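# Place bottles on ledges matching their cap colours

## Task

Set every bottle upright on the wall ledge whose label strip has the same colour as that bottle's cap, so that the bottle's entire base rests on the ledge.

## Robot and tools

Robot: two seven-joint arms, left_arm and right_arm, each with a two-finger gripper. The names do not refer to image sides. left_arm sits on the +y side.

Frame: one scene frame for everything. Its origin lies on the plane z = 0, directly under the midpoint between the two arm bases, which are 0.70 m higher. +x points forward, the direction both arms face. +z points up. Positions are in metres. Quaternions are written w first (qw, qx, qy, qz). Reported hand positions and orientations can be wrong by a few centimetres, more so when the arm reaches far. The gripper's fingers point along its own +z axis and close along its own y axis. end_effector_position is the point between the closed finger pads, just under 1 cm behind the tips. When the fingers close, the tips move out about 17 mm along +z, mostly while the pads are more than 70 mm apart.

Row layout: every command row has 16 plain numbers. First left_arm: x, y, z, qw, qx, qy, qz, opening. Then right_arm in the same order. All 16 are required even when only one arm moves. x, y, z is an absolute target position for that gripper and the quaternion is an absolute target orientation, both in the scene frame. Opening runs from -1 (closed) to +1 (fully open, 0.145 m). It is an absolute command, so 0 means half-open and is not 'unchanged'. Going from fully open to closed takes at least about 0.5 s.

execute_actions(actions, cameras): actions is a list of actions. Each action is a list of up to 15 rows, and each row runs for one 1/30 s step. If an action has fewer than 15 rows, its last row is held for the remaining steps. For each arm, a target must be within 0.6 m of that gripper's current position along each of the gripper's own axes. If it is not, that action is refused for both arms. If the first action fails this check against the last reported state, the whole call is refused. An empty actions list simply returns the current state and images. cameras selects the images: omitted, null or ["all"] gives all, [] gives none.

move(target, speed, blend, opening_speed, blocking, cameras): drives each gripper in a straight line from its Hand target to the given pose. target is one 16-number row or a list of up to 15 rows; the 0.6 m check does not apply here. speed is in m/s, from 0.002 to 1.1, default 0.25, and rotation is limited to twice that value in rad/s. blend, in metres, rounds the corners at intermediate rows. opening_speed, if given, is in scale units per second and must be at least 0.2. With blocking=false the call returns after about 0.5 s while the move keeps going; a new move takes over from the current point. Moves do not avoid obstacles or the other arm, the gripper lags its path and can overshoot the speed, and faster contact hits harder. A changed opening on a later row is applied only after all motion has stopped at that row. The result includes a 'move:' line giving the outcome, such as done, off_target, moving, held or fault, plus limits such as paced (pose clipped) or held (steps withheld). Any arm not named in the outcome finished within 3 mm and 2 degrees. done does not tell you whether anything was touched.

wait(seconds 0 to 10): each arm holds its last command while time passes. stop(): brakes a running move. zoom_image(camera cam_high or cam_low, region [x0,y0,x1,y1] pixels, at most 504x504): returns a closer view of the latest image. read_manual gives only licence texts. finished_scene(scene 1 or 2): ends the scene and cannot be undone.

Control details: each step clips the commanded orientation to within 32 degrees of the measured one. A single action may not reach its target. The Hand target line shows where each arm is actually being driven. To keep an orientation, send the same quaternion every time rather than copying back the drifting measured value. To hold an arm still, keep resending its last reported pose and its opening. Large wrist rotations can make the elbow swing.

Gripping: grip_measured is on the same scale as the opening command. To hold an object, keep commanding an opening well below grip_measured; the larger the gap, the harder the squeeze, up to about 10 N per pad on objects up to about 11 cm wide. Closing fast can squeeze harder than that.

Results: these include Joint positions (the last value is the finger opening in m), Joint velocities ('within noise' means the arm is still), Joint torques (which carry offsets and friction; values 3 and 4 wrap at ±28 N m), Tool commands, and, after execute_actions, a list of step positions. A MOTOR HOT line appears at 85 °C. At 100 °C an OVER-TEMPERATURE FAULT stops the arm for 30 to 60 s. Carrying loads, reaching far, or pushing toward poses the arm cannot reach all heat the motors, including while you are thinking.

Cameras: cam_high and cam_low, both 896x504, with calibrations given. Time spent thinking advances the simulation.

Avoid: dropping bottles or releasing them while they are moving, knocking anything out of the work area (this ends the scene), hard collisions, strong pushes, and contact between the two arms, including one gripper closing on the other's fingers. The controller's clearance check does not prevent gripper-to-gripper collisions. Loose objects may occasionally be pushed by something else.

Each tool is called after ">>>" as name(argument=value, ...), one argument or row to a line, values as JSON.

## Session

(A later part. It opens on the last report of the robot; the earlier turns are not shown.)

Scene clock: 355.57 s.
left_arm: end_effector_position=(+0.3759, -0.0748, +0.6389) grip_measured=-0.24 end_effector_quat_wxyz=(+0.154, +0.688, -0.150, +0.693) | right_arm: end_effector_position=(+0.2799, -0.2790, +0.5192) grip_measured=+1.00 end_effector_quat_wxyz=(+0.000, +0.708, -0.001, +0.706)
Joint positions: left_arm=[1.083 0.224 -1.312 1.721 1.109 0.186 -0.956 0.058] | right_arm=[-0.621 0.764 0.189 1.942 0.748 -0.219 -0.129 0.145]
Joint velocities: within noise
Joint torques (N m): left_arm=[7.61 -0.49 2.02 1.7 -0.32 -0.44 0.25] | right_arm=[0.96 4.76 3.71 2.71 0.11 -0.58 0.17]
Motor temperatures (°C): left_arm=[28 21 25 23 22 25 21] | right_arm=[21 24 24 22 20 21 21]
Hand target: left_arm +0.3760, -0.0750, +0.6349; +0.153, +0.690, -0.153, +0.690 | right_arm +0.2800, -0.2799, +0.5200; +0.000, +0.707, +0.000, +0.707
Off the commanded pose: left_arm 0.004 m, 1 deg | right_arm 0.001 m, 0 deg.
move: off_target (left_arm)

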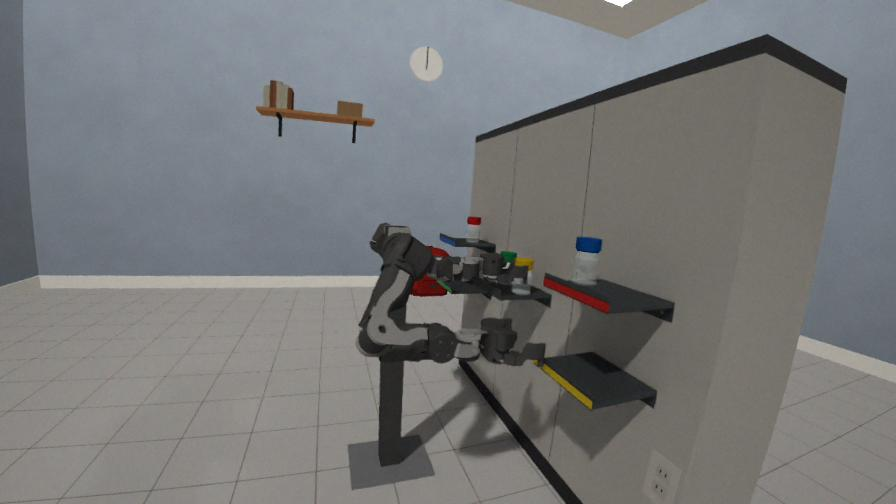

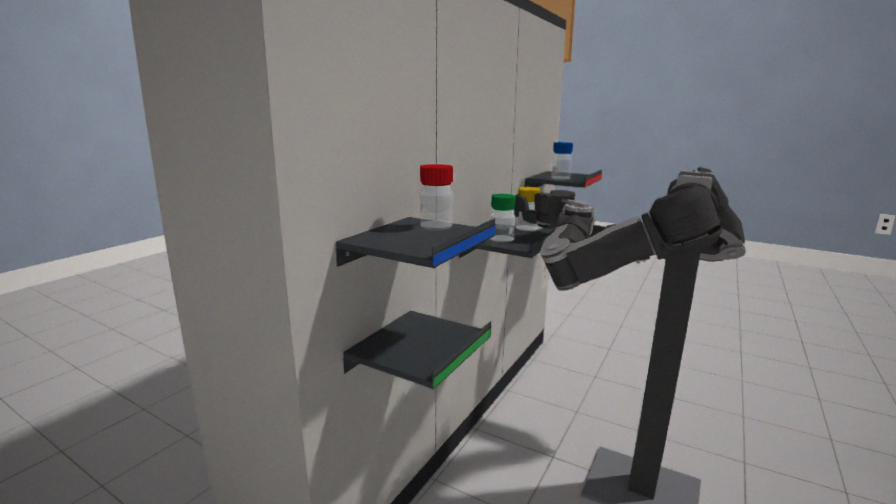

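>>> move(
  target=[
    [0.376,-0.075,0.639,0.153,0.690,-0.153,0.690,0.24,0.28,-0.28,0.52,0,0.7071,0,0.7071,1],
    [0.376,-0.075,0.735,0.153,0.690,-0.153,0.690,0.24,0.28,-0.28,0.52,0,0.7071,0,0.7071,1],
    [0.380,0.034,0.735,0.0923,0.701,-0.0923,0.701,0.24,0.28,-0.28,0.52,0,0.7071,0,0.7071,1],
  ],
  speed=0.15,
  opening_speed=2,
)

>>> zoom_image(
  camera="cam_high",
  region=[440, 200, 560, 320],
)

>>> zoom_image(
  camera="cam_low",
  region=[460, 130, 600, 270],
)

Scene clock: 372.57 s.
left_arm: end_effector_position=(+0.3801, +0.0344, +0.7363) grip_measured=+0.24 end_effector_quat_wxyz=(+0.091, +0.700, -0.093, +0.703) | right_arm: end_effector_position=(+0.2799, -0.2790, +0.5192) grip_measured=+1.00 end_effector_quat_wxyz=(+0.000, +0.708, -0.001, +0.706)
Joint positions: left_arm=[1.27 0.536 -1.022 1.984 1.471 0.458 -1.093 0.093] | right_arm=[-0.621 0.764 0.189 1.942 0.748 -0.219 -0.129 0.145]
Joint velocities: within noise
Joint torques (N m): left_arm=[7.69 0.2 2.82 1.06 -0.24 -0.42 0.08] | right_arm=[0.73 4.79 3.73 2.71 0.11 -0.55 0.16]
Motor temperatures (°C): left_arm=[28 21 25 23 22 25 21] | right_arm=[21 24 24 21 20 21 21]
Hand target: left_arm +0.3800, +0.0340, +0.7350; +0.092, +0.701, -0.092, +0.701 | right_arm +0.2800, -0.2799, +0.5200; +0.000, +0.707, +0.000, +0.707
Off the commanded pose: left_arm 0.001 m, 0 deg | right_arm 0.001 m, 0 deg.
move: done

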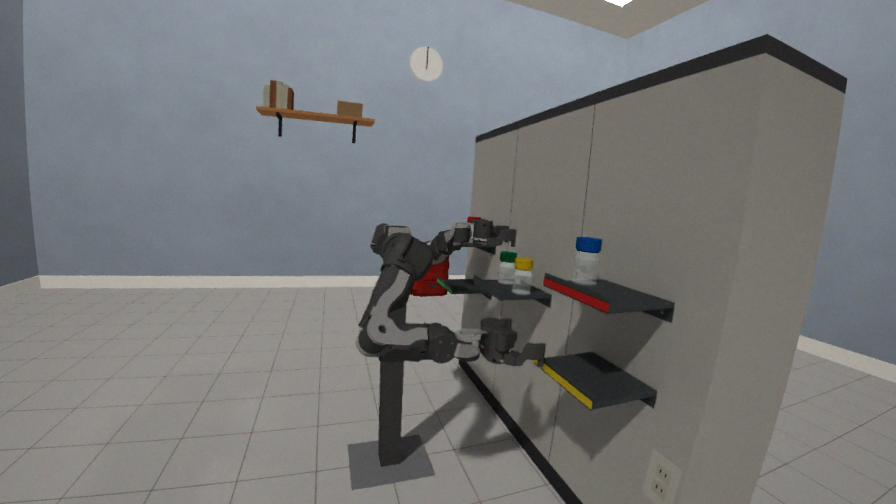

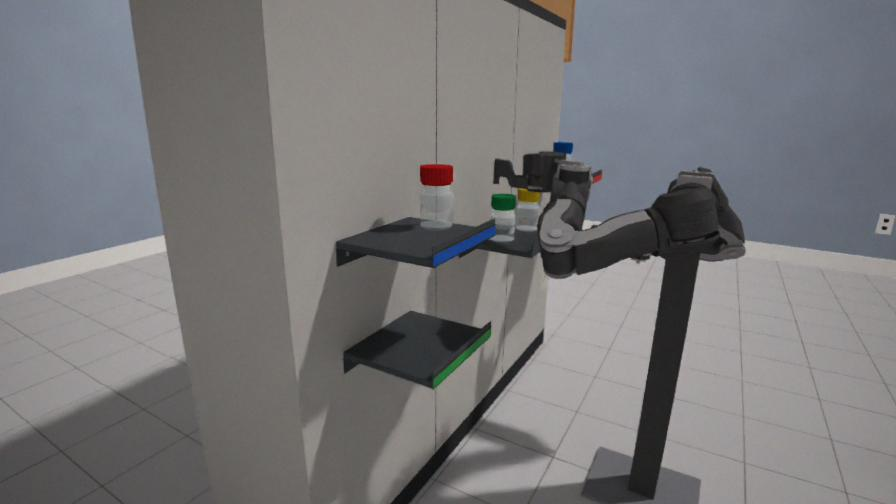

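Scaled by 4.200 from the camera's 896x504 image, which has a finer 1280x720 frame.

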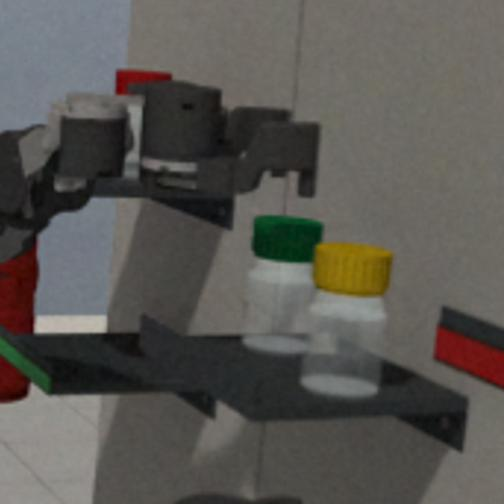

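Scaled by 3.600 from the camera's 896x504 image, which has a finer 1280x720 frame.

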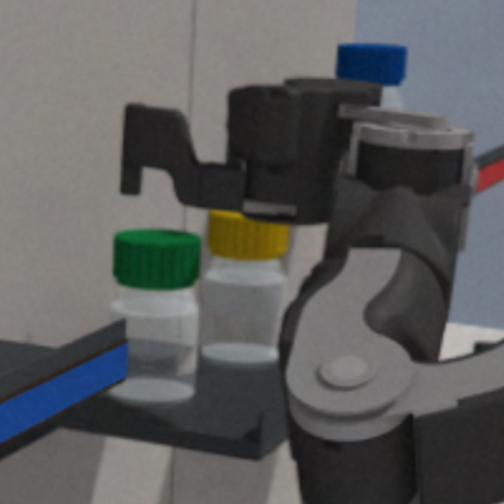

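>>> move(
  target=[0.382,0.034,0.645,0.0923,0.701,-0.0923,0.701,0.24,0.28,-0.28,0.52,0,0.7071,0,0.7071,1],
  speed=0.12,
)

>>> zoom_image(
  camera="cam_high",
  region=[440, 200, 560, 320],
)

>>> zoom_image(
  camera="cam_low",
  region=[460, 130, 600, 270],
)

Scene clock: 383.73 s.
left_arm: end_effector_position=(+0.3818, +0.0345, +0.6449) grip_measured=+0.24 end_effector_quat_wxyz=(+0.091, +0.702, -0.091, +0.700) | right_arm: end_effector_position=(+0.2799, -0.2790, +0.5192) grip_measured=+1.00 end_effector_quat_wxyz=(+0.000, +0.708, -0.001, +0.706)
Joint positions: left_arm=[1.013 0.589 -1.186 1.963 1.164 0.214 -0.982 0.093] | right_arm=[-0.621 0.764 0.189 1.942 0.748 -0.219 -0.129 0.145]
Joint velocities: within noise
Joint torques (N m): left_arm=[8.11 0.54 2.73 2 -0.38 -0.5 0.27] | right_arm=[0.62 4.71 3.7 2.66 0.12 -0.53 0.18]
Motor temperatures (°C): left_arm=[28 21 25 22 22 25 21] | right_arm=[20 24 24 21 20 21 21]
Hand target: left_arm +0.3820, +0.0340, +0.6450; +0.092, +0.701, -0.092, +0.701 | right_arm +0.2800, -0.2799, +0.5200; +0.000, +0.707, +0.000, +0.707
Off the commanded pose: left_arm 0.001 m, 0 deg | right_arm 0.001 m, 0 deg.
move: done

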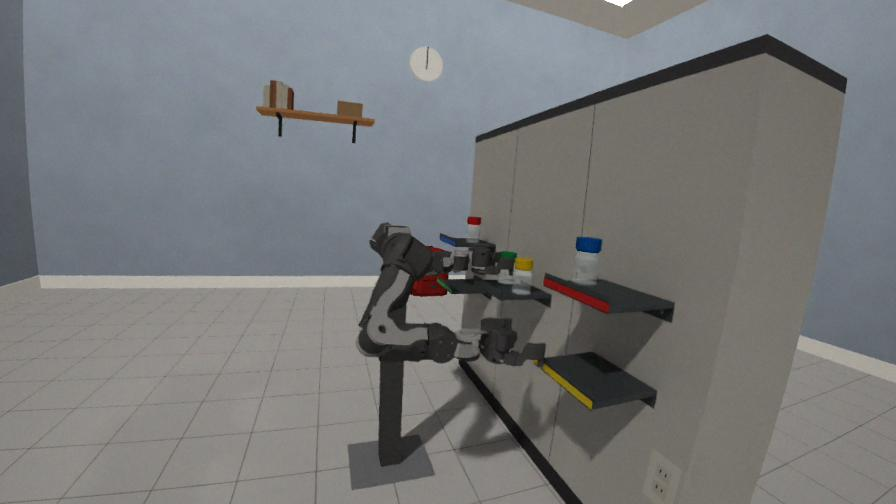

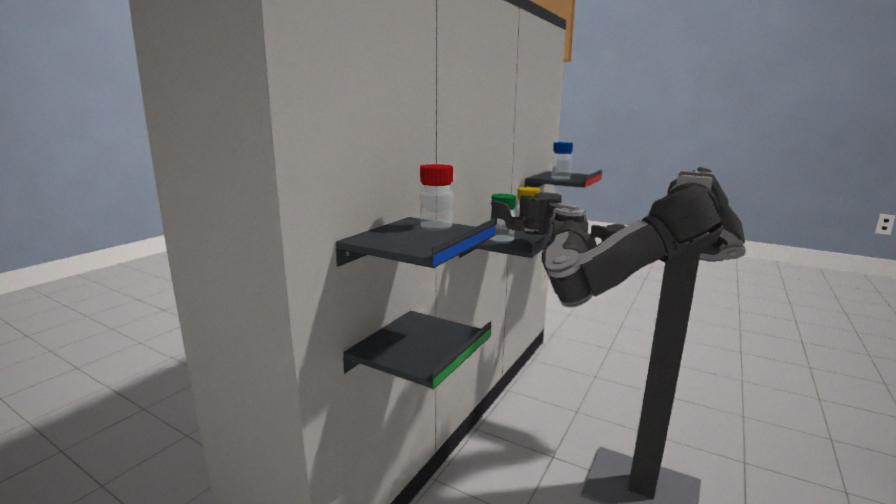

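Scaled by 4.200 from the camera's 896x504 image, which has a finer 1280x720 frame.

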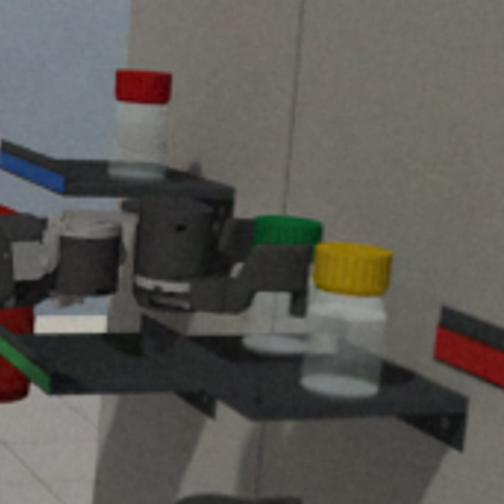

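Scaled by 3.600 from the camera's 896x504 image, which has a finer 1280x720 frame.

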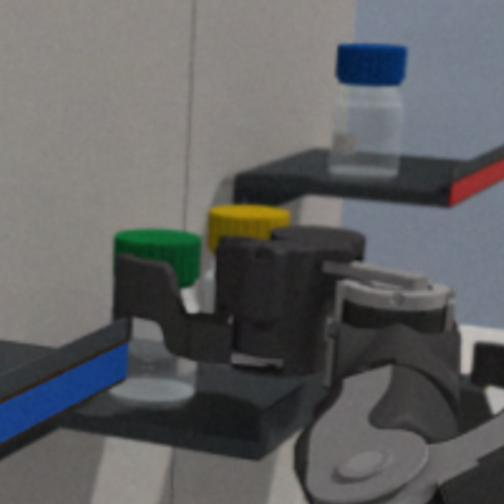

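>>> move(
  target=[
    [0.382,0.034,0.645,0.0923,0.701,-0.0923,0.701,-0.5,0.28,-0.28,0.52,0,0.7071,0,0.7071,0.6],
    [0.382,0.034,0.735,0.0923,0.701,-0.0923,0.701,-0.5,0.26,-0.17,0.56,0,0.7071,0,0.7071,0.6],
    [0.26,0.15,0.72,0,0.7071,0,0.7071,-0.5,0.27,-0.14,0.62,0,0.7071,0,0.7071,0.6],
    [0.225,0.32,0.60,0,0.7071,0,0.7071,-0.5,0.30,-0.10,0.735,0,0.7071,0,0.7071,0.6],
    [0.225,0.345,0.585,0,0.7071,0,0.7071,-0.5,0.372,-0.078,0.735,0,0.7071,0,0.7071,0.6],
    [0.38,0.345,0.58,0,0.7071,0,0.7071,-0.5,0.372,-0.078,0.68,0,0.7071,0,0.7071,0.6],
  ],
  speed=0.2,
  blend=[0,0.005,0.04,0.03,0.01,0],
  opening_speed=2,
)

>>> zoom_image(
  camera="cam_high",
  region=[430, 180, 570, 320],
)

>>> zoom_image(
  camera="cam_low",
  region=[340, 150, 600, 400],
)

Scene clock: 411.87 s.
left_arm: end_effector_position=(+0.3797, +0.3446, +0.5766) grip_measured=-0.25 end_effector_quat_wxyz=(+0.000, +0.711, +0.002, +0.703) | right_arm: end_effector_position=(+0.3719, -0.0790, +0.6805) grip_measured=+0.60 end_effector_quat_wxyz=(+0.002, +0.707, -0.001, +0.707)
Joint positions: left_arm=[0.928 1.422 -1.406 1.549 1.487 -0.462 -0.141 0.057] | right_arm=[0.844 0.457 -0.839 2.072 1.095 0.564 -1.235 0.119]
Joint velocities: within noise
Joint torques (N m): left_arm=[6.4 4.79 3.7 0.58 0.01 -0.84 0.23] | right_arm=[5.29 0.04 2.37 1.72 -0.44 -0.25 0.19]
Motor temperatures (°C): left_arm=[28 21 26 22 22 25 21] | right_arm=[21 24 24 21 20 21 21]
Hand target: left_arm +0.3800, +0.3449, +0.5800; +0.000, +0.707, +0.000, +0.707 | right_arm +0.3720, -0.0779, +0.6799; +0.000, +0.707, +0.000, +0.707
Off the commanded pose: left_arm 0.003 m, 1 deg | right_arm 0.001 m, 0 deg.
move: done

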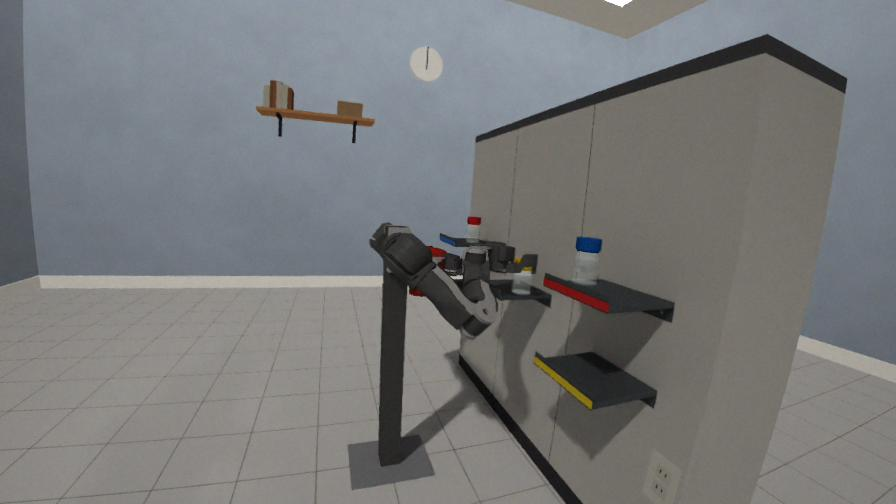

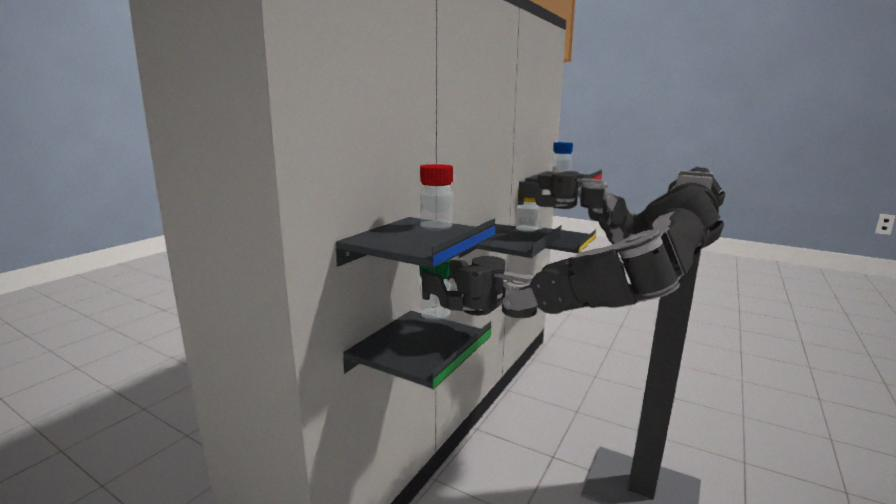

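Scaled by 3.600 from the camera's 896x504 image, which has a finer 1280x720 frame.

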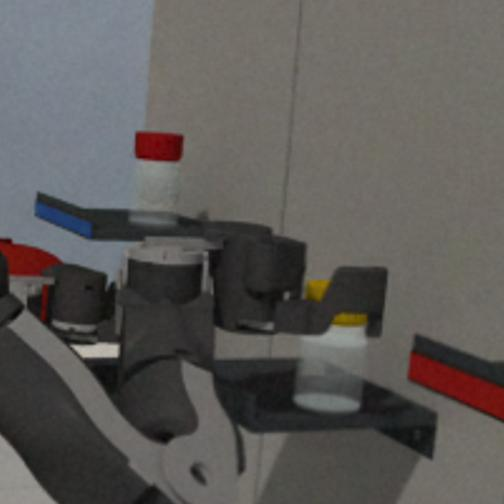

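Scaled by 1.938 from the camera's 896x504 image, which has a finer 1280x720 frame.

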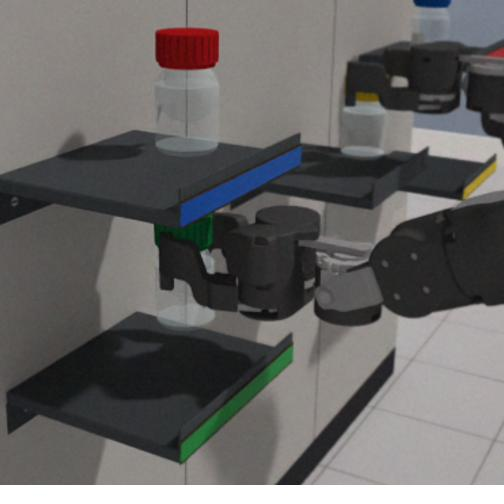

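>>> move(
  target=[
    [0.38,0.345,0.56,0,0.7071,0,0.7071,-0.5,0.374,-0.078,0.645,0,0.7071,0,0.7071,0.6],
    [0.38,0.345,0.556,0,0.7071,0,0.7071,-0.5,0.374,-0.078,0.645,0,0.7071,0,0.7071,-0.5],
  ],
  speed=[0.12,0.03],
  opening_speed=2,
)

>>> zoom_image(
  camera="cam_high",
  region=[430, 180, 570, 320],
)

>>> zoom_image(
  camera="cam_low",
  region=[340, 150, 600, 400],
)

Scene clock: 421.67 s.
left_arm: end_effector_position=(+0.3798, +0.3468, +0.5557) grip_measured=-0.25 end_effector_quat_wxyz=(-0.003, +0.710, +0.002, +0.704) | right_arm: end_effector_position=(+0.3741, -0.0788, +0.6442) grip_measured=-0.25 end_effector_quat_wxyz=(+0.002, +0.708, -0.001, +0.706)
Joint positions: left_arm=[0.868 1.373 -1.415 1.484 1.474 -0.535 -0.135 0.057] | right_arm=[0.753 0.497 -0.912 2.032 0.978 0.43 -1.166 0.057]
Joint velocities: within noise
Joint torques (N m): left_arm=[5.42 3.89 2.96 0.57 0 -0.97 0.22] | right_arm=[5.47 0.22 2.76 2.45 -0.49 -0.27 0.14]
Motor temperatures (°C): left_arm=[27 22 26 22 22 25 21] | right_arm=[22 23 24 21 20 21 21]
Hand target: left_arm +0.3800, +0.3450, +0.5560; +0.000, +0.707, +0.000, +0.707 | right_arm +0.3740, -0.0780, +0.6450; +0.000, +0.707, +0.000, +0.707
Off the commanded pose: left_arm 0.002 m, 1 deg | right_arm 0.001 m, 0 deg.
move: done

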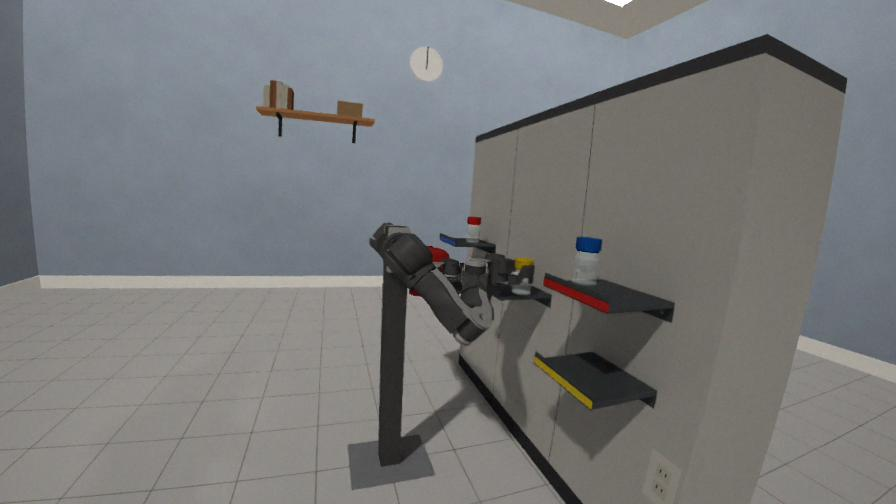

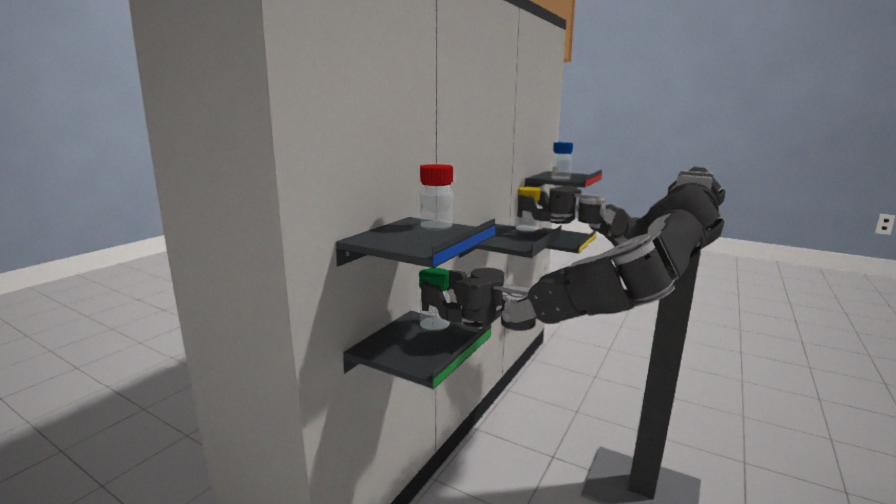

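Scaled by 3.600 from the camera's 896x504 image, which has a finer 1280x720 frame.

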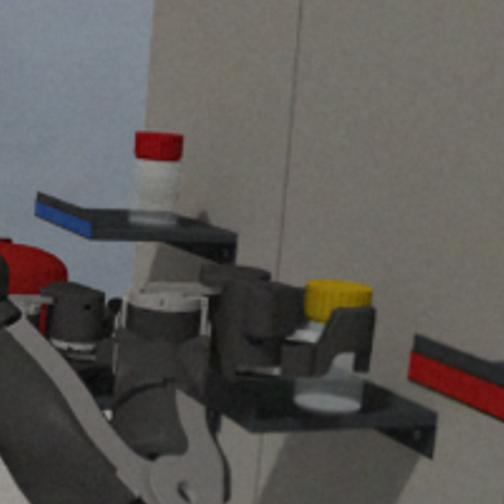

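Scaled by 1.938 from the camera's 896x504 image, which has a finer 1280x720 frame.

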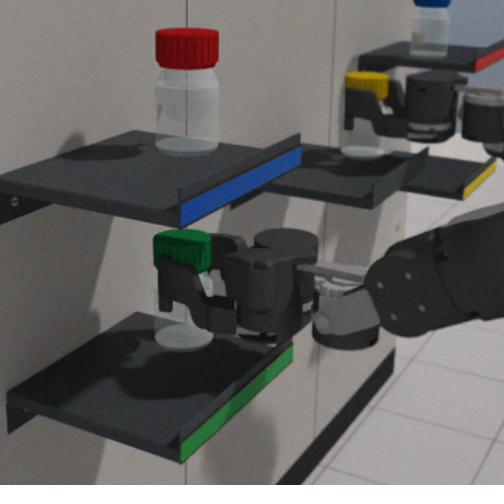

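>>> move(
  target=[0.38,0.345,0.552,0,0.7071,0,0.7071,-0.5,0.374,-0.078,0.645,0,0.7071,0,0.7071,-0.5],
  speed=0.03,
  cameras=[],
)

>>> move(
  target=[0.38,0.345,0.548,0,0.7071,0,0.7071,-0.5,0.374,-0.078,0.645,0,0.7071,0,0.7071,-0.5],
  speed=0.03,
)

>>> zoom_image(
  camera="cam_low",
  region=[340, 150, 600, 400],
)

Scene clock: 433.00 s.
left_arm: end_effector_position=(+0.3802, +0.3472, +0.5550) grip_measured=-0.25 end_effector_quat_wxyz=(-0.003, +0.705, +0.003, +0.709) | right_arm: end_effector_position=(+0.3741, -0.0788, +0.6442) grip_measured=-0.25 end_effector_quat_wxyz=(+0.002, +0.708, -0.001, +0.706)
Joint positions: left_arm=[0.861 1.364 -1.415 1.473 1.472 -0.556 -0.134 0.057] | right_arm=[0.753 0.497 -0.912 2.032 0.978 0.43 -1.166 0.057]
Joint velocities: within noise
Joint torques (N m): left_arm=[4.97 3.65 2.4 0.42 0.02 -0.69 0.22] | right_arm=[5.63 0.2 2.81 2.5 -0.49 -0.26 0.14]
Motor temperatures (°C): left_arm=[27 22 26 22 22 25 21] | right_arm=[22 23 24 21 20 21 21]
Hand target: left_arm +0.3800, +0.3451, +0.5519; +0.000, +0.707, +0.000, +0.707 | right_arm +0.3740, -0.0780, +0.6450; +0.000, +0.707, +0.000, +0.707
Off the commanded pose: left_arm 0.004 m, 1 deg | right_arm 0.001 m, 0 deg.
move: off_target (left_arm)
No camera images: "cameras" was empty.

Scene clock: 433.70 s.
left_arm: end_effector_position=(+0.3808, +0.3473, +0.5548) grip_measured=-0.25 end_effector_quat_wxyz=(-0.003, +0.700, +0.003, +0.714) | right_arm: end_effector_position=(+0.3741, -0.0788, +0.6442) grip_measured=-0.25 end_effector_quat_wxyz=(+0.002, +0.708, -0.001, +0.706)
Joint positions: left_arm=[0.855 1.355 -1.416 1.462 1.47 -0.579 -0.132 0.057] | right_arm=[0.753 0.497 -0.912 2.032 0.978 0.43 -1.166 0.057]
Joint velocities: within noise
Joint torques (N m): left_arm=[4.5 3.44 1.81 0.35 0.03 -0.39 0.2] | right_arm=[5.71 0.2 2.82 2.45 -0.49 -0.29 0.15]
Motor temperatures (°C): left_arm=[27 22 26 22 22 25 21] | right_arm=[22 23 24 21 20 21 21]
Hand target: left_arm +0.3800, +0.3449, +0.5481; +0.000, +0.707, +0.000, +0.707 | right_arm +0.3740, -0.0780, +0.6450; +0.000, +0.707, +0.000, +0.707
Off the commanded pose: left_arm 0.007 m, 1 deg | right_arm 0.001 m, 0 deg.
move: off_target (left_arm)

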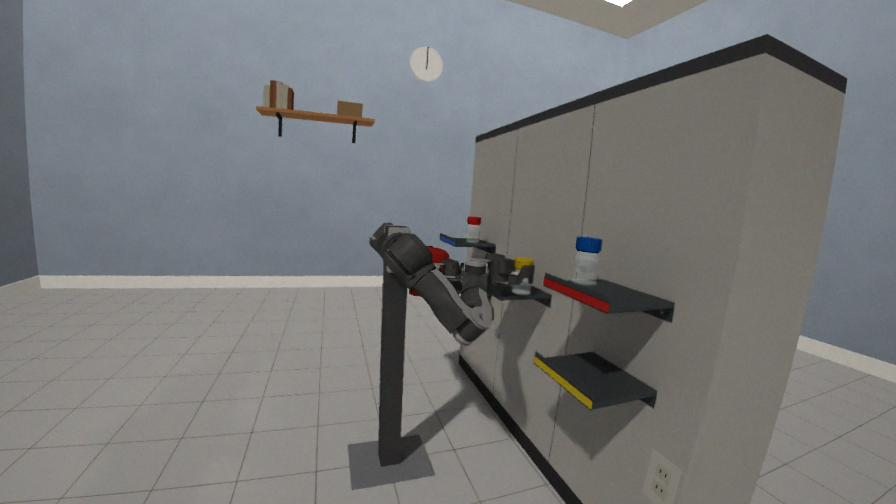

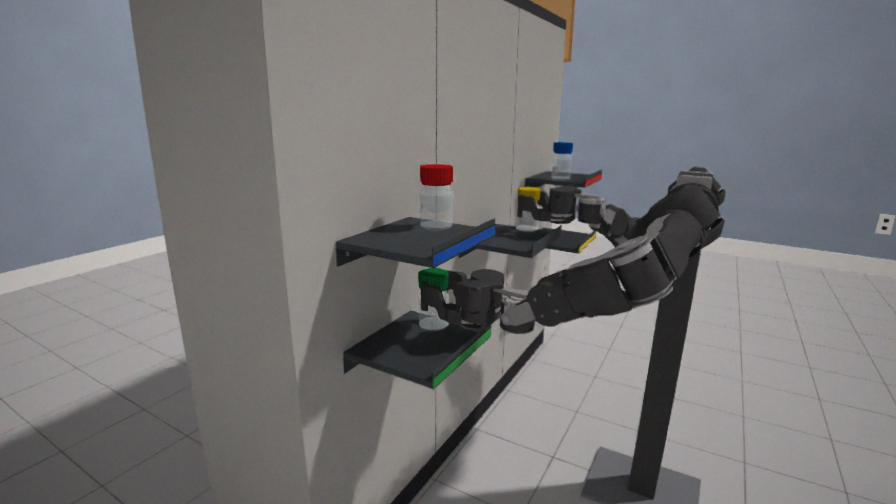

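Scaled by 1.938 from the camera's 896x504 image, which has a finer 1280x720 frame.

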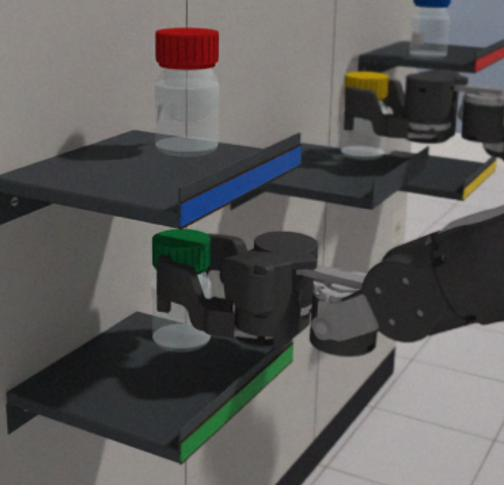

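>>> move(
  target=[
    [0.38,0.345,0.555,0,0.7071,0,0.7071,-0.5,0.374,-0.078,0.645,0,0.7071,0,0.7071,-0.5],
    [0.38,0.345,0.555,0,0.7071,0,0.7071,0.3,0.374,-0.078,0.645,0,0.7071,0,0.7071,-0.5],
    [0.34,0.345,0.556,0,0.7071,0,0.7071,0.3,0.374,-0.078,0.735,0,0.7071,0,0.7071,-0.5],
    [0.225,0.345,0.556,0,0.7071,0,0.7071,0.3,0.26,-0.15,0.72,0,0.7071,0,0.7071,-0.5],
    [0.225,0.345,0.60,0,0.7071,0,0.7071,0.6,0.225,-0.32,0.60,0,0.7071,0,0.7071,-0.5],
    [0.225,0.30,0.65,0,0.7071,0,0.7071,0.6,0.225,-0.345,0.585,0,0.7071,0,0.7071,-0.5],
    [0.225,0.28,0.70,0,0.7071,0,0.7071,0.6,0.36,-0.345,0.585,0,0.7071,0,0.7071,-0.5],
  ],
  speed=0.2,
  blend=[0,0,0.005,0.02,0.02,0.01,0],
  opening_speed=2,
)

>>> zoom_image(
  camera="cam_high",
  region=[440, 220, 680, 420],
)

>>> zoom_image(
  camera="cam_low",
  region=[340, 130, 640, 400],
)

Scene clock: 456.70 s.
left_arm: end_effector_position=(+0.2264, +0.2792, +0.7007) grip_measured=+0.60 end_effector_quat_wxyz=(-0.123, +0.532, -0.025, +0.837) | right_arm: end_effector_position=(+0.3599, -0.3442, +0.5838) grip_measured=-0.25 end_effector_quat_wxyz=(-0.001, +0.709, +0.002, +0.705)
Joint positions: left_arm=[0.862 2.011 -1.563 2.431 0.63 -0.787 -1.079 0.119] | right_arm=[-0.099 0.834 0.285 1.648 0.84 0.17 0.138 0.057]
Joint velocities: within noise
Joint torques (N m): left_arm=[0.62 3.49 1.01 1.63 -0.13 -0.33 -0.15] | right_arm=[3.49 6.16 3.54 2.74 0.18 -0.59 -0.06]
Motor temperatures (°C): left_arm=[26 22 25 22 22 25 21] | right_arm=[22 23 24 21 20 21 21]
Hand target: left_arm +0.2261, +0.2800, +0.6996; -0.124, +0.534, -0.023, +0.836 | right_arm +0.3600, -0.3450, +0.5851; +0.000, +0.707, +0.000, +0.707
Off the commanded pose: left_arm 0.002 m, 29 deg | right_arm 0.001 m, 0 deg.
joint read past its limit (left arm) — joint 2 (shoulder roll), upper limit.
joint sent to its limit (left arm) — joint 2 (shoulder roll), upper limit; joint 3 (upper arm roll), lower limit; joint 4 (elbow), upper limit, where the elbow is as bent as it goes; joint 6 (wrist pitch), lower limit. The joint targets are off in orientation, not in position.
move: off_target (left_arm); blend cut to 0 m at target 5; target 5's new opening was sent with left_arm's hand 0.019 m and 4 deg from that target; limits=paced

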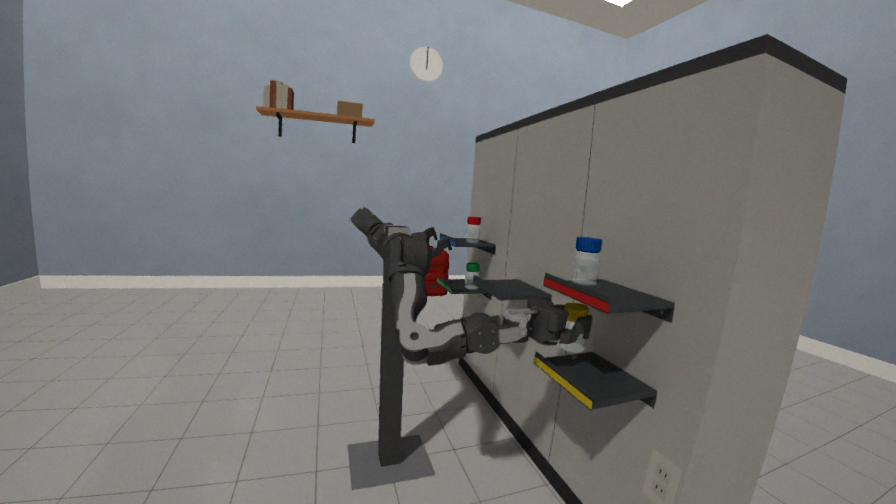

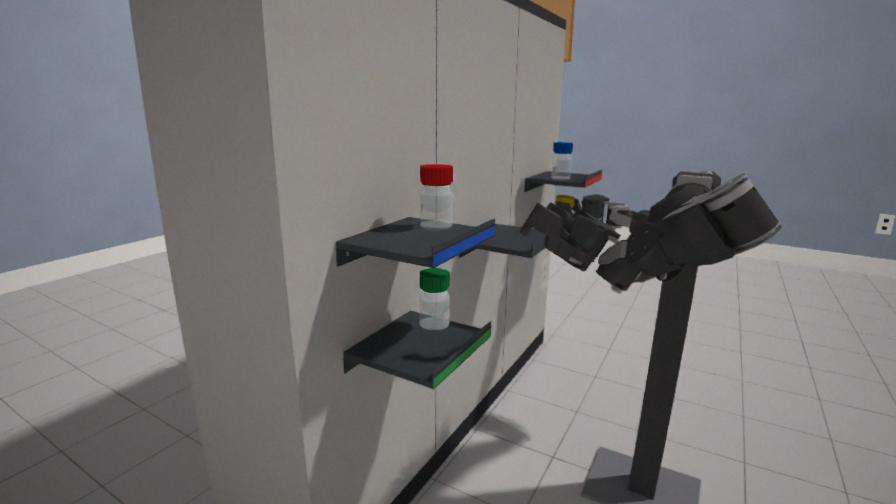

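Scaled by 2.100 from the camera's 896x504 image, which has a finer 1280x720 frame.

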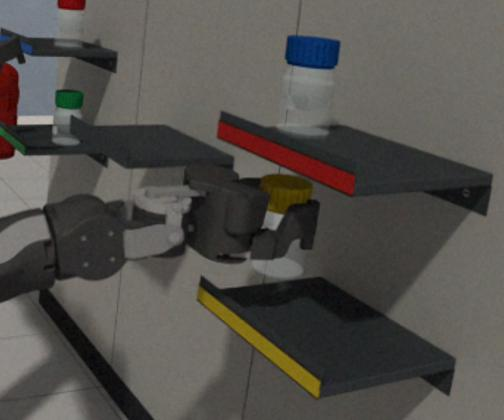

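Scaled by 1.680 from the camera's 896x504 image, which has a finer 1280x720 frame.

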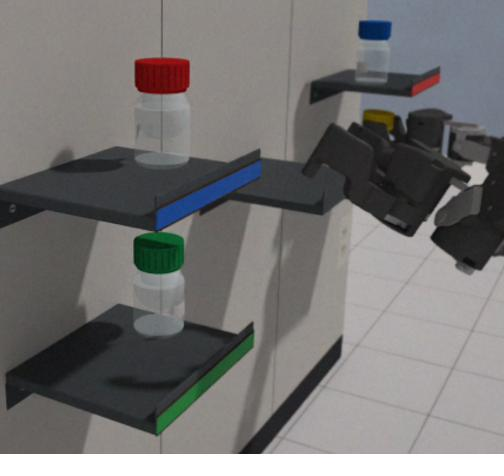

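>>> move(
  target=[
    [0.25,0.25,0.62,0,0.7071,0,0.7071,0.6,0.378,-0.38,0.585,0,0.7071,0,0.7071,-0.5],
    [0.28,0.2,0.55,0,0.7071,0,0.7071,0.6,0.378,-0.38,0.56,0,0.7071,0,0.7071,-0.5],
  ],
  speed=0.15,
)

>>> zoom_image(
  camera="cam_high",
  region=[440, 220, 680, 420],
)

Scene clock: 469.33 s.
left_arm: end_effector_position=(+0.2802, +0.1982, +0.5512) grip_measured=+0.60 end_effector_quat_wxyz=(+0.005, +0.706, +0.000, +0.708) | right_arm: end_effector_position=(+0.3774, -0.3811, +0.5568) grip_measured=-0.25 end_effector_quat_wxyz=(+0.001, +0.713, -0.003, +0.702)
Joint positions: left_arm=[0.578 1.334 -1.465 2.227 0.798 -0.503 -1.078 0.119] | right_arm=[0.068 0.791 0.247 1.348 0.735 0.094 0.327 0.057]
Joint velocities: within noise
Joint torques (N m): left_arm=[3.2 3.97 1.55 2.69 -0.32 -0.27 -0.06] | right_arm=[4.6 6.82 2.88 3.18 0.34 -0.77 0.19]
Motor temperatures (°C): left_arm=[25 22 25 22 22 25 21] | right_arm=[22 24 24 21 20 21 21]
Hand target: left_arm +0.2800, +0.2000, +0.5500; +0.000, +0.707, +0.000, +0.707 | right_arm +0.3780, -0.3800, +0.5600; +0.000, +0.707, +0.000, +0.707
Off the commanded pose: left_arm 0.002 m, 1 deg | right_arm 0.003 m, 1 deg.
move: done

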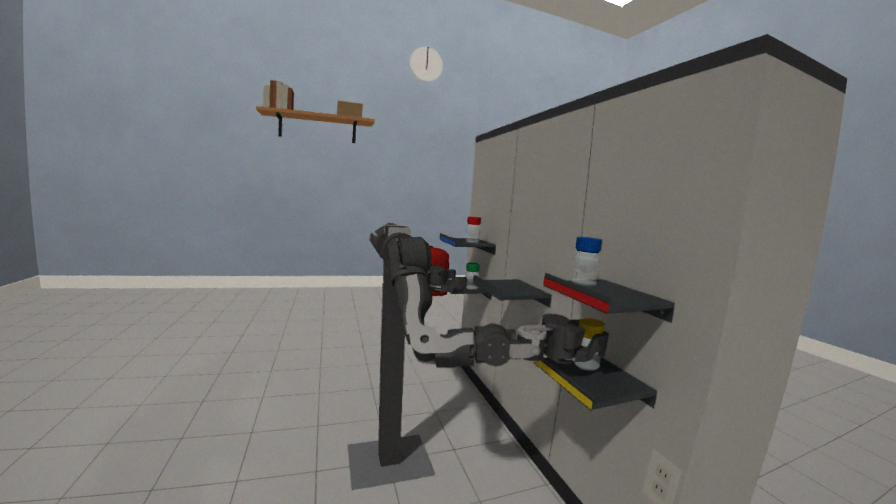

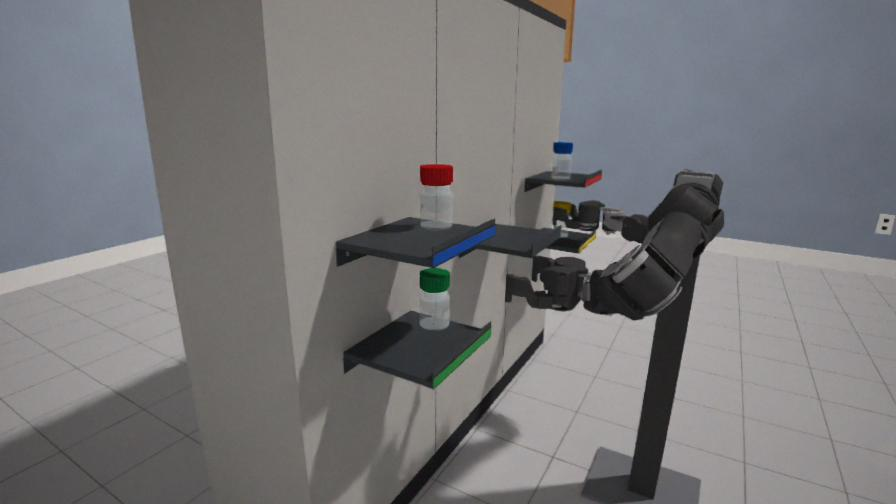

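Scaled by 2.100 from the camera's 896x504 image, which has a finer 1280x720 frame.

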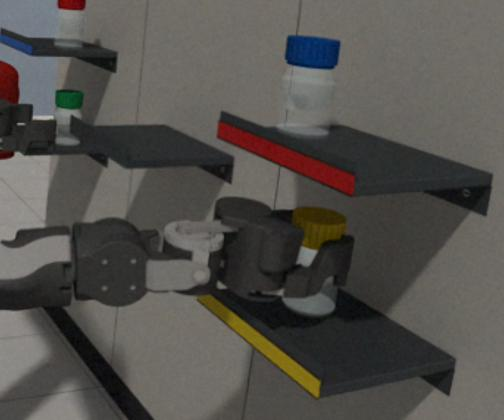

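>>> move(
  target=[
    [0.28,0.2,0.55,0,0.7071,0,0.7071,0.6,0.378,-0.38,0.556,0,0.7071,0,0.7071,-0.5],
    [0.28,0.2,0.55,0,0.7071,0,0.7071,0.6,0.378,-0.38,0.552,0,0.7071,0,0.7071,-0.5],
  ],
  speed=0.04,
)

>>> zoom_image(
  camera="cam_high",
  region=[510, 280, 680, 420],
)

Scene clock: 478.87 s.
left_arm: end_effector_position=(+0.2802, +0.1982, +0.5512) grip_measured=+0.60 end_effector_quat_wxyz=(+0.005, +0.706, +0.000, +0.708) | right_arm: end_effector_position=(+0.3772, -0.3811, +0.5489) grip_measured=-0.25 end_effector_quat_wxyz=(+0.001, +0.712, -0.002, +0.702)
Joint positions: left_arm=[0.578 1.334 -1.465 2.227 0.798 -0.503 -1.078 0.119] | right_arm=[0.071 0.77 0.247 1.324 0.713 0.072 0.342 0.057]
Joint velocities: within noise
Joint torques (N m): left_arm=[3.2 3.97 1.54 2.69 -0.33 -0.27 -0.05] | right_arm=[4.71 6.74 2.8 3.1 0.36 -0.76 0.17]
Motor temperatures (°C): left_arm=[25 22 25 22 22 25 21] | right_arm=[22 24 24 21 20 21 21]
Hand target: left_arm +0.2800, +0.2000, +0.5499; +0.000, +0.707, +0.000, +0.707 | right_arm +0.3780, -0.3800, +0.5519; +0.000, +0.707, +0.000, +0.707
Off the commanded pose: left_arm 0.002 m, 1 deg | right_arm 0.003 m, 1 deg.
move: done

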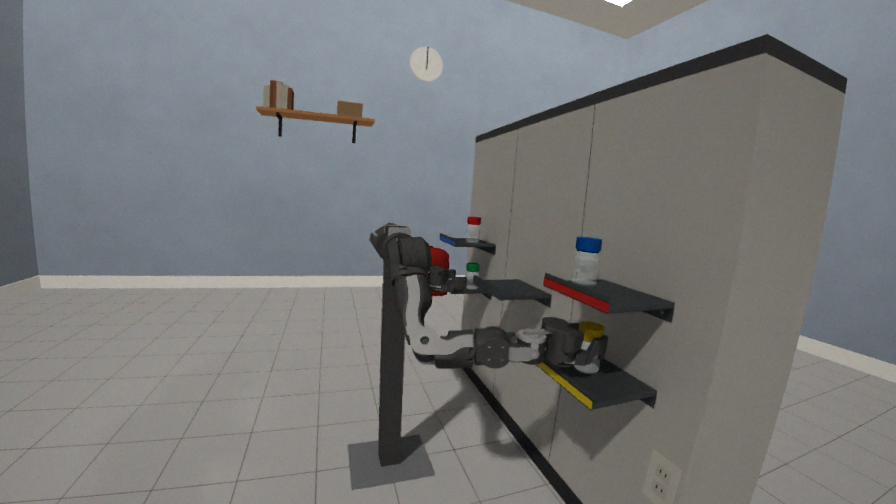

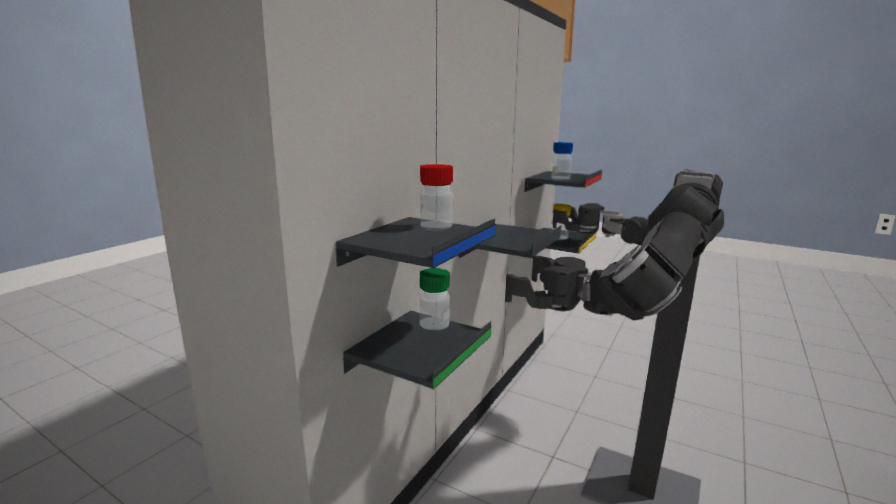

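Scaled by 2.965 from the camera's 896x504 image, which has a finer 1280x720 frame.

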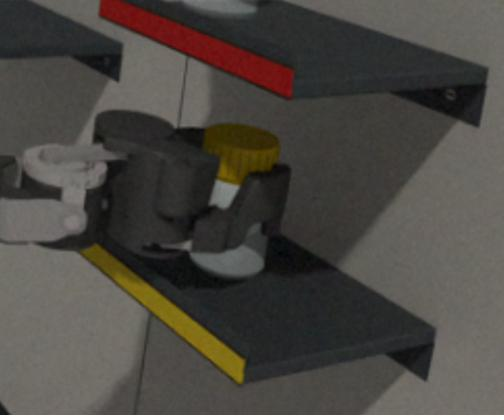

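>>> move(
  target=[
    [0.28,0.2,0.55,0,0.7071,0,0.7071,0.6,0.378,-0.38,0.547,0,0.7071,0,0.7071,-0.5],
  ],
  speed=0.04,
  cameras=[],
)

>>> move(
  target=[
    [0.28,0.2,0.55,0,0.7071,0,0.7071,0.6,0.378,-0.38,0.543,0,0.7071,0,0.7071,-0.5],
  ],
  speed=0.04,
)

>>> zoom_image(
  camera="cam_high",
  region=[510, 280, 680, 420],
)

Scene clock: 486.63 s.
left_arm: end_effector_position=(+0.2802, +0.1982, +0.5512) grip_measured=+0.60 end_effector_quat_wxyz=(+0.005, +0.706, +0.000, +0.708) | right_arm: end_effector_position=(+0.3774, -0.3814, +0.5474) grip_measured=-0.25 end_effector_quat_wxyz=(+0.001, +0.708, -0.002, +0.706)
Joint positions: left_arm=[0.578 1.334 -1.465 2.227 0.798 -0.503 -1.078 0.119] | right_arm=[0.075 0.761 0.247 1.311 0.707 0.051 0.351 0.057]
Joint velocities: within noise
Joint torques (N m): left_arm=[3.2 3.97 1.55 2.69 -0.33 -0.27 -0.05] | right_arm=[4.31 6.34 1.96 2.78 0.28 -0.6 0.13]
Motor temperatures (°C): left_arm=[25 22 25 22 22 24 21] | right_arm=[22 25 24 21 20 21 21]
Hand target: left_arm +0.2800, +0.2000, +0.5499; +0.000, +0.707, +0.000, +0.707 | right_arm +0.3780, -0.3800, +0.5470; +0.000, +0.707, +0.000, +0.707
Off the commanded pose: left_arm 0.002 m, 1 deg | right_arm 0.002 m, 0 deg.
move: done
No camera images: "cameras" was empty.

Scene clock: 487.33 s.
left_arm: end_effector_position=(+0.2802, +0.1982, +0.5512) grip_measured=+0.60 end_effector_quat_wxyz=(+0.005, +0.706, +0.000, +0.708) | right_arm: end_effector_position=(+0.3779, -0.3811, +0.5468) grip_measured=-0.25 end_effector_quat_wxyz=(+0.002, +0.704, +0.000, +0.710)
Joint positions: left_arm=[0.578 1.334 -1.465 2.227 0.798 -0.503 -1.078 0.119] | right_arm=[0.078 0.759 0.24 1.3 0.706 0.026 0.355 0.057]
Joint velocities: within noise
Joint torques (N m): left_arm=[3.2 3.97 1.54 2.7 -0.33 -0.27 -0.05] | right_arm=[3.65 6.26 1.62 2.41 0.32 -0.34 0.06]
Motor temperatures (°C): left_arm=[25 22 25 22 22 24 21] | right_arm=[22 25 24 21 20 21 21]
Hand target: left_arm +0.2800, +0.2000, +0.5499; +0.000, +0.707, +0.000, +0.707 | right_arm +0.3780, -0.3800, +0.5430; +0.000, +0.707, +0.000, +0.707
Off the commanded pose: left_arm 0.002 m, 1 deg | right_arm 0.004 m, 1 deg.
move: off_target (right_arm)

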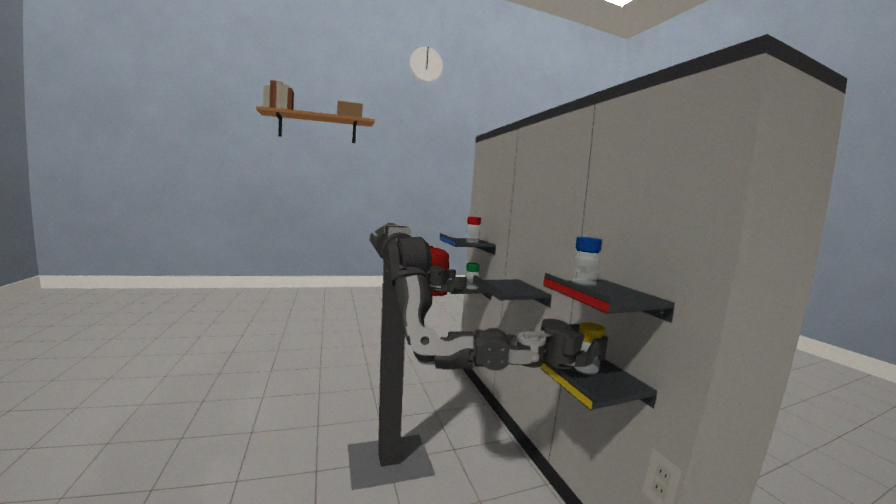

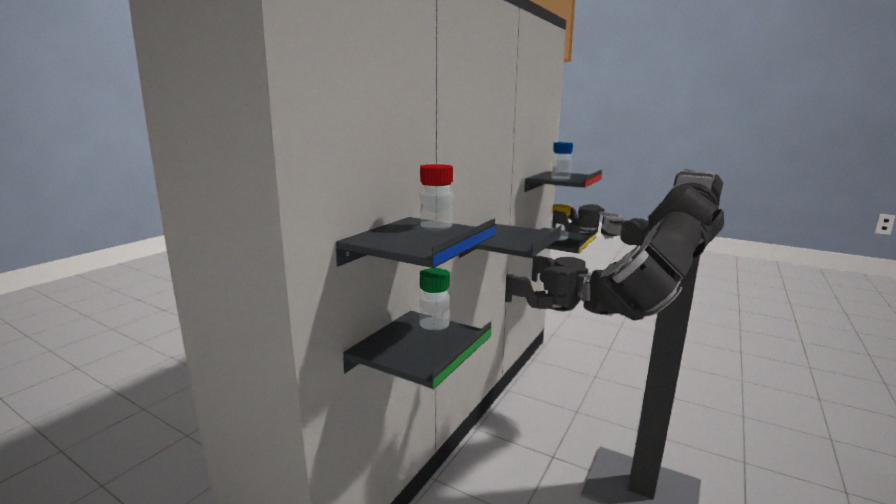

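Scaled by 2.965 from the camera's 896x504 image, which has a finer 1280x720 frame.

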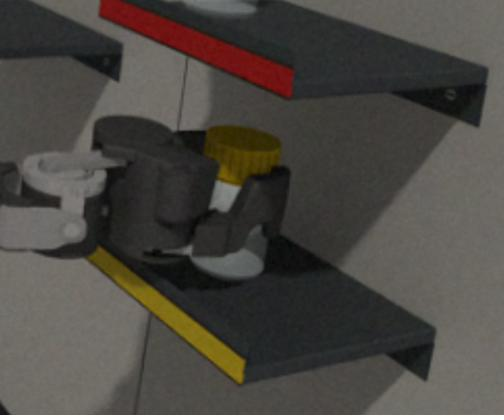

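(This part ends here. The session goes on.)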